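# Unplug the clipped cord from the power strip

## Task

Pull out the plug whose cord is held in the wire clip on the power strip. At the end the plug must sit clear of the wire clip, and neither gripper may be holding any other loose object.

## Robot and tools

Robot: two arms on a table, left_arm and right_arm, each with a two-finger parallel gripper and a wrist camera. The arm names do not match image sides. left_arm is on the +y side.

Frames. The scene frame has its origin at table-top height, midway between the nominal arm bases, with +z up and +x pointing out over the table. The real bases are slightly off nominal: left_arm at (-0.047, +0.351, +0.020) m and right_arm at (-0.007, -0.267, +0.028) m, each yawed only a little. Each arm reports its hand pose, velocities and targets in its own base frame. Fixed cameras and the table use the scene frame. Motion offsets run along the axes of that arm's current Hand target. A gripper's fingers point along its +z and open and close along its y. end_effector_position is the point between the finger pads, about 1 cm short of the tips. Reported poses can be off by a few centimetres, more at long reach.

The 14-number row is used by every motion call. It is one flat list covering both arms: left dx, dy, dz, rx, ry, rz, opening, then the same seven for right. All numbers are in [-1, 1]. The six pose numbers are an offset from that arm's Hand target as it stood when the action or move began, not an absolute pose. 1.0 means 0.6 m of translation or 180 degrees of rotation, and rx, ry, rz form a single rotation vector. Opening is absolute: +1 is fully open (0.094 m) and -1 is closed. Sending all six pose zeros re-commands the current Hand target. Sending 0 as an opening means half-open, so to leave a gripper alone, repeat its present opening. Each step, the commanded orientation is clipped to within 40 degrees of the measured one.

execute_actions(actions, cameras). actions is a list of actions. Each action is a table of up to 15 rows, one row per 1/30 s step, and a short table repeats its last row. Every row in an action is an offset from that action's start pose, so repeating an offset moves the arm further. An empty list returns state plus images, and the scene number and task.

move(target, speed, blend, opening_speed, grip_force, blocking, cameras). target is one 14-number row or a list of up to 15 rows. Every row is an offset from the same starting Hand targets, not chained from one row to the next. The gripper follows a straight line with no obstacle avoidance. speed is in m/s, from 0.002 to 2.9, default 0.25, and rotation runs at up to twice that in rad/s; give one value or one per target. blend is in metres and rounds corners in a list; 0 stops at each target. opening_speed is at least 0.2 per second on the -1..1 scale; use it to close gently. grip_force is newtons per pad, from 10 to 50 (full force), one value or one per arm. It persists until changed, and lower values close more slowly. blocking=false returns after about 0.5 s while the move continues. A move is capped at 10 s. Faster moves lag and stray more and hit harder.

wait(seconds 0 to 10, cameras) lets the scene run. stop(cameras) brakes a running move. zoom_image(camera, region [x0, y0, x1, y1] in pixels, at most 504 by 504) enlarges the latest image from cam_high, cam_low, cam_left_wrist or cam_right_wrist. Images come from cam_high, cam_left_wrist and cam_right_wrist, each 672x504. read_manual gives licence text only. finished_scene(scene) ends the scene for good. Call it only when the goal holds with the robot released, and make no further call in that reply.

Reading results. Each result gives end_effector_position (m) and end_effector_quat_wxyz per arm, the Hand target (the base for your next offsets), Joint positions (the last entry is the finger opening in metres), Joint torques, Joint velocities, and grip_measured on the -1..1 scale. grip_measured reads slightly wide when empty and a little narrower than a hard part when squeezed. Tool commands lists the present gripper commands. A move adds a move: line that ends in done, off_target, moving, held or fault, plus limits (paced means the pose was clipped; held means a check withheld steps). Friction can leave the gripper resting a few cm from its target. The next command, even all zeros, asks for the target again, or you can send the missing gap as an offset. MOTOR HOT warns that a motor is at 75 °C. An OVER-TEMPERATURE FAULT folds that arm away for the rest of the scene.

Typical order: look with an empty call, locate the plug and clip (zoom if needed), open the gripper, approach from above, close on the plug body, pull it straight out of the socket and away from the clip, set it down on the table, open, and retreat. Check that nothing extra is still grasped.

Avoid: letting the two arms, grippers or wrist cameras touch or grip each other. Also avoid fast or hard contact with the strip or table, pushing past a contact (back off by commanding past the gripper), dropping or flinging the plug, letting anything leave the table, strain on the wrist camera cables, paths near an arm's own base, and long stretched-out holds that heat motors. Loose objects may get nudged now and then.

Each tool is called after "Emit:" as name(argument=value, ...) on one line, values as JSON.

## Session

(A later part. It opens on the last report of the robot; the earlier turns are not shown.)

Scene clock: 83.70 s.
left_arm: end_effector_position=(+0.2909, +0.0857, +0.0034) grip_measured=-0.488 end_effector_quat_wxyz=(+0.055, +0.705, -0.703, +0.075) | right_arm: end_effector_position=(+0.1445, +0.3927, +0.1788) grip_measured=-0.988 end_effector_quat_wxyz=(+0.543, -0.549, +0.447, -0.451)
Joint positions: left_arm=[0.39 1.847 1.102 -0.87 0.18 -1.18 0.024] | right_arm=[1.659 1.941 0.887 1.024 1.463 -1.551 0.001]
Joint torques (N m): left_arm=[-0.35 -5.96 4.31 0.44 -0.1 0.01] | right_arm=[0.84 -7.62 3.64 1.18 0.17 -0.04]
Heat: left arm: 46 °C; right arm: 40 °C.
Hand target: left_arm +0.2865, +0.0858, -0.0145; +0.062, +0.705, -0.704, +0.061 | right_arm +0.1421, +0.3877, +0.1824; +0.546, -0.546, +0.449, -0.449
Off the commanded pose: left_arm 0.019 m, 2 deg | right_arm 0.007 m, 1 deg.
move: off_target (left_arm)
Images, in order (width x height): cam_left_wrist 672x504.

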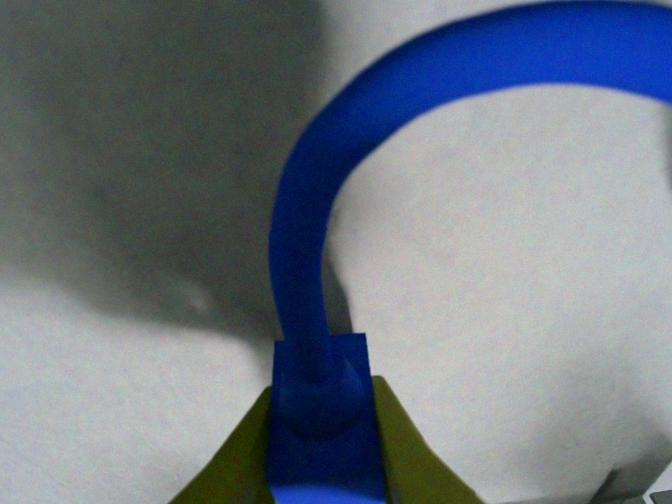

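Emit:
move(target=[[0,0,-0.008,0,0,0,-0.75,0,0,0,0,0,0,-1],[0,0,-0.008,0,0,0,0.1,0,0,0,0,0,0,-1],[0,0,-0.2,0,0,0,0.1,0,0,0,0,0,0,-1]], speed=0.12, opening_speed=0.5, cameras=["all"])

Scene clock: 88.77 s.
left_arm: end_effector_position=(+0.2849, +0.1012, +0.0906) grip_measured=+0.098 end_effector_quat_wxyz=(+0.080, +0.706, -0.702, +0.060) | right_arm: end_effector_position=(+0.1445, +0.3927, +0.1788) grip_measured=-0.988 end_effector_quat_wxyz=(+0.543, -0.549, +0.447, -0.451)
Joint positions: left_arm=[0.437 1.797 1.403 -1.287 0.167 -1.13 0.052] | right_arm=[1.659 1.941 0.887 1.024 1.463 -1.551 0.001]
Joint torques (N m): left_arm=[0.69 -11.73 9.26 -0.24 -0.01 0.09] | right_arm=[0.83 -7.62 3.64 1.18 0.17 -0.04]
Heat: left arm: 46 °C; right arm: 40 °C.
Hand target: left_arm +0.2866, +0.1066, +0.1037; +0.062, +0.705, -0.704, +0.061 | right_arm +0.1421, +0.3877, +0.1824; +0.546, -0.546, +0.449, -0.449
Off the commanded pose: left_arm 0.014 m, 2 deg | right_arm 0.007 m, 1 deg.
move: off_target (left_arm); target 2's new opening was sent with left_arm's hand 0.014 m and 2 deg from that target

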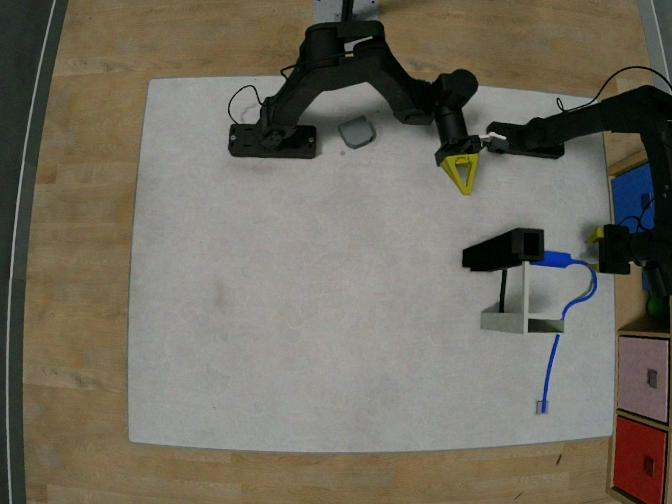

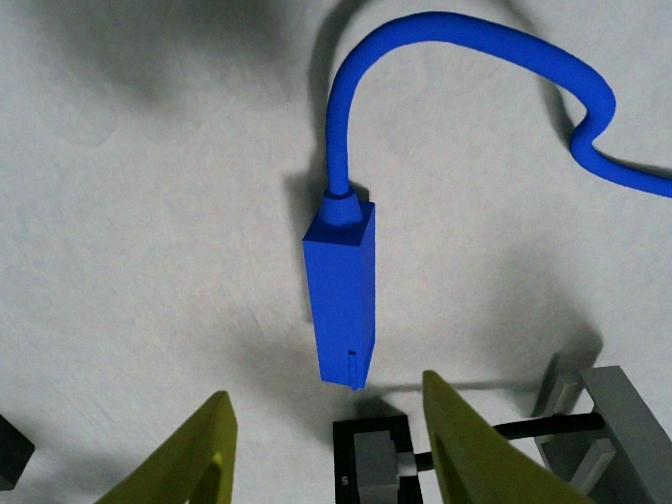

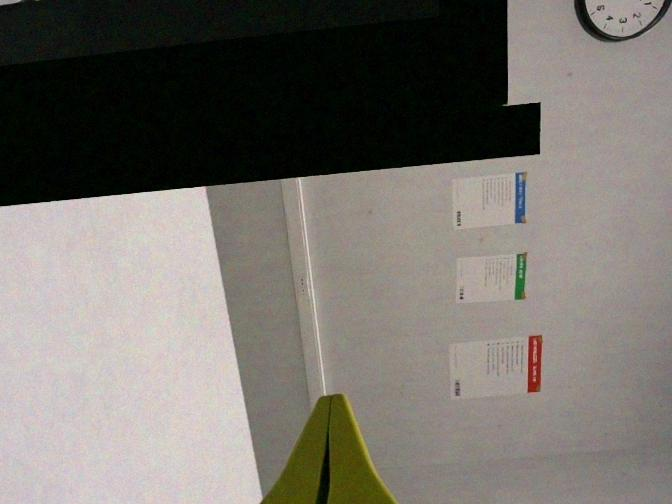

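Emit:
finished_scene(scene=2)

The scene is finished: the task was done.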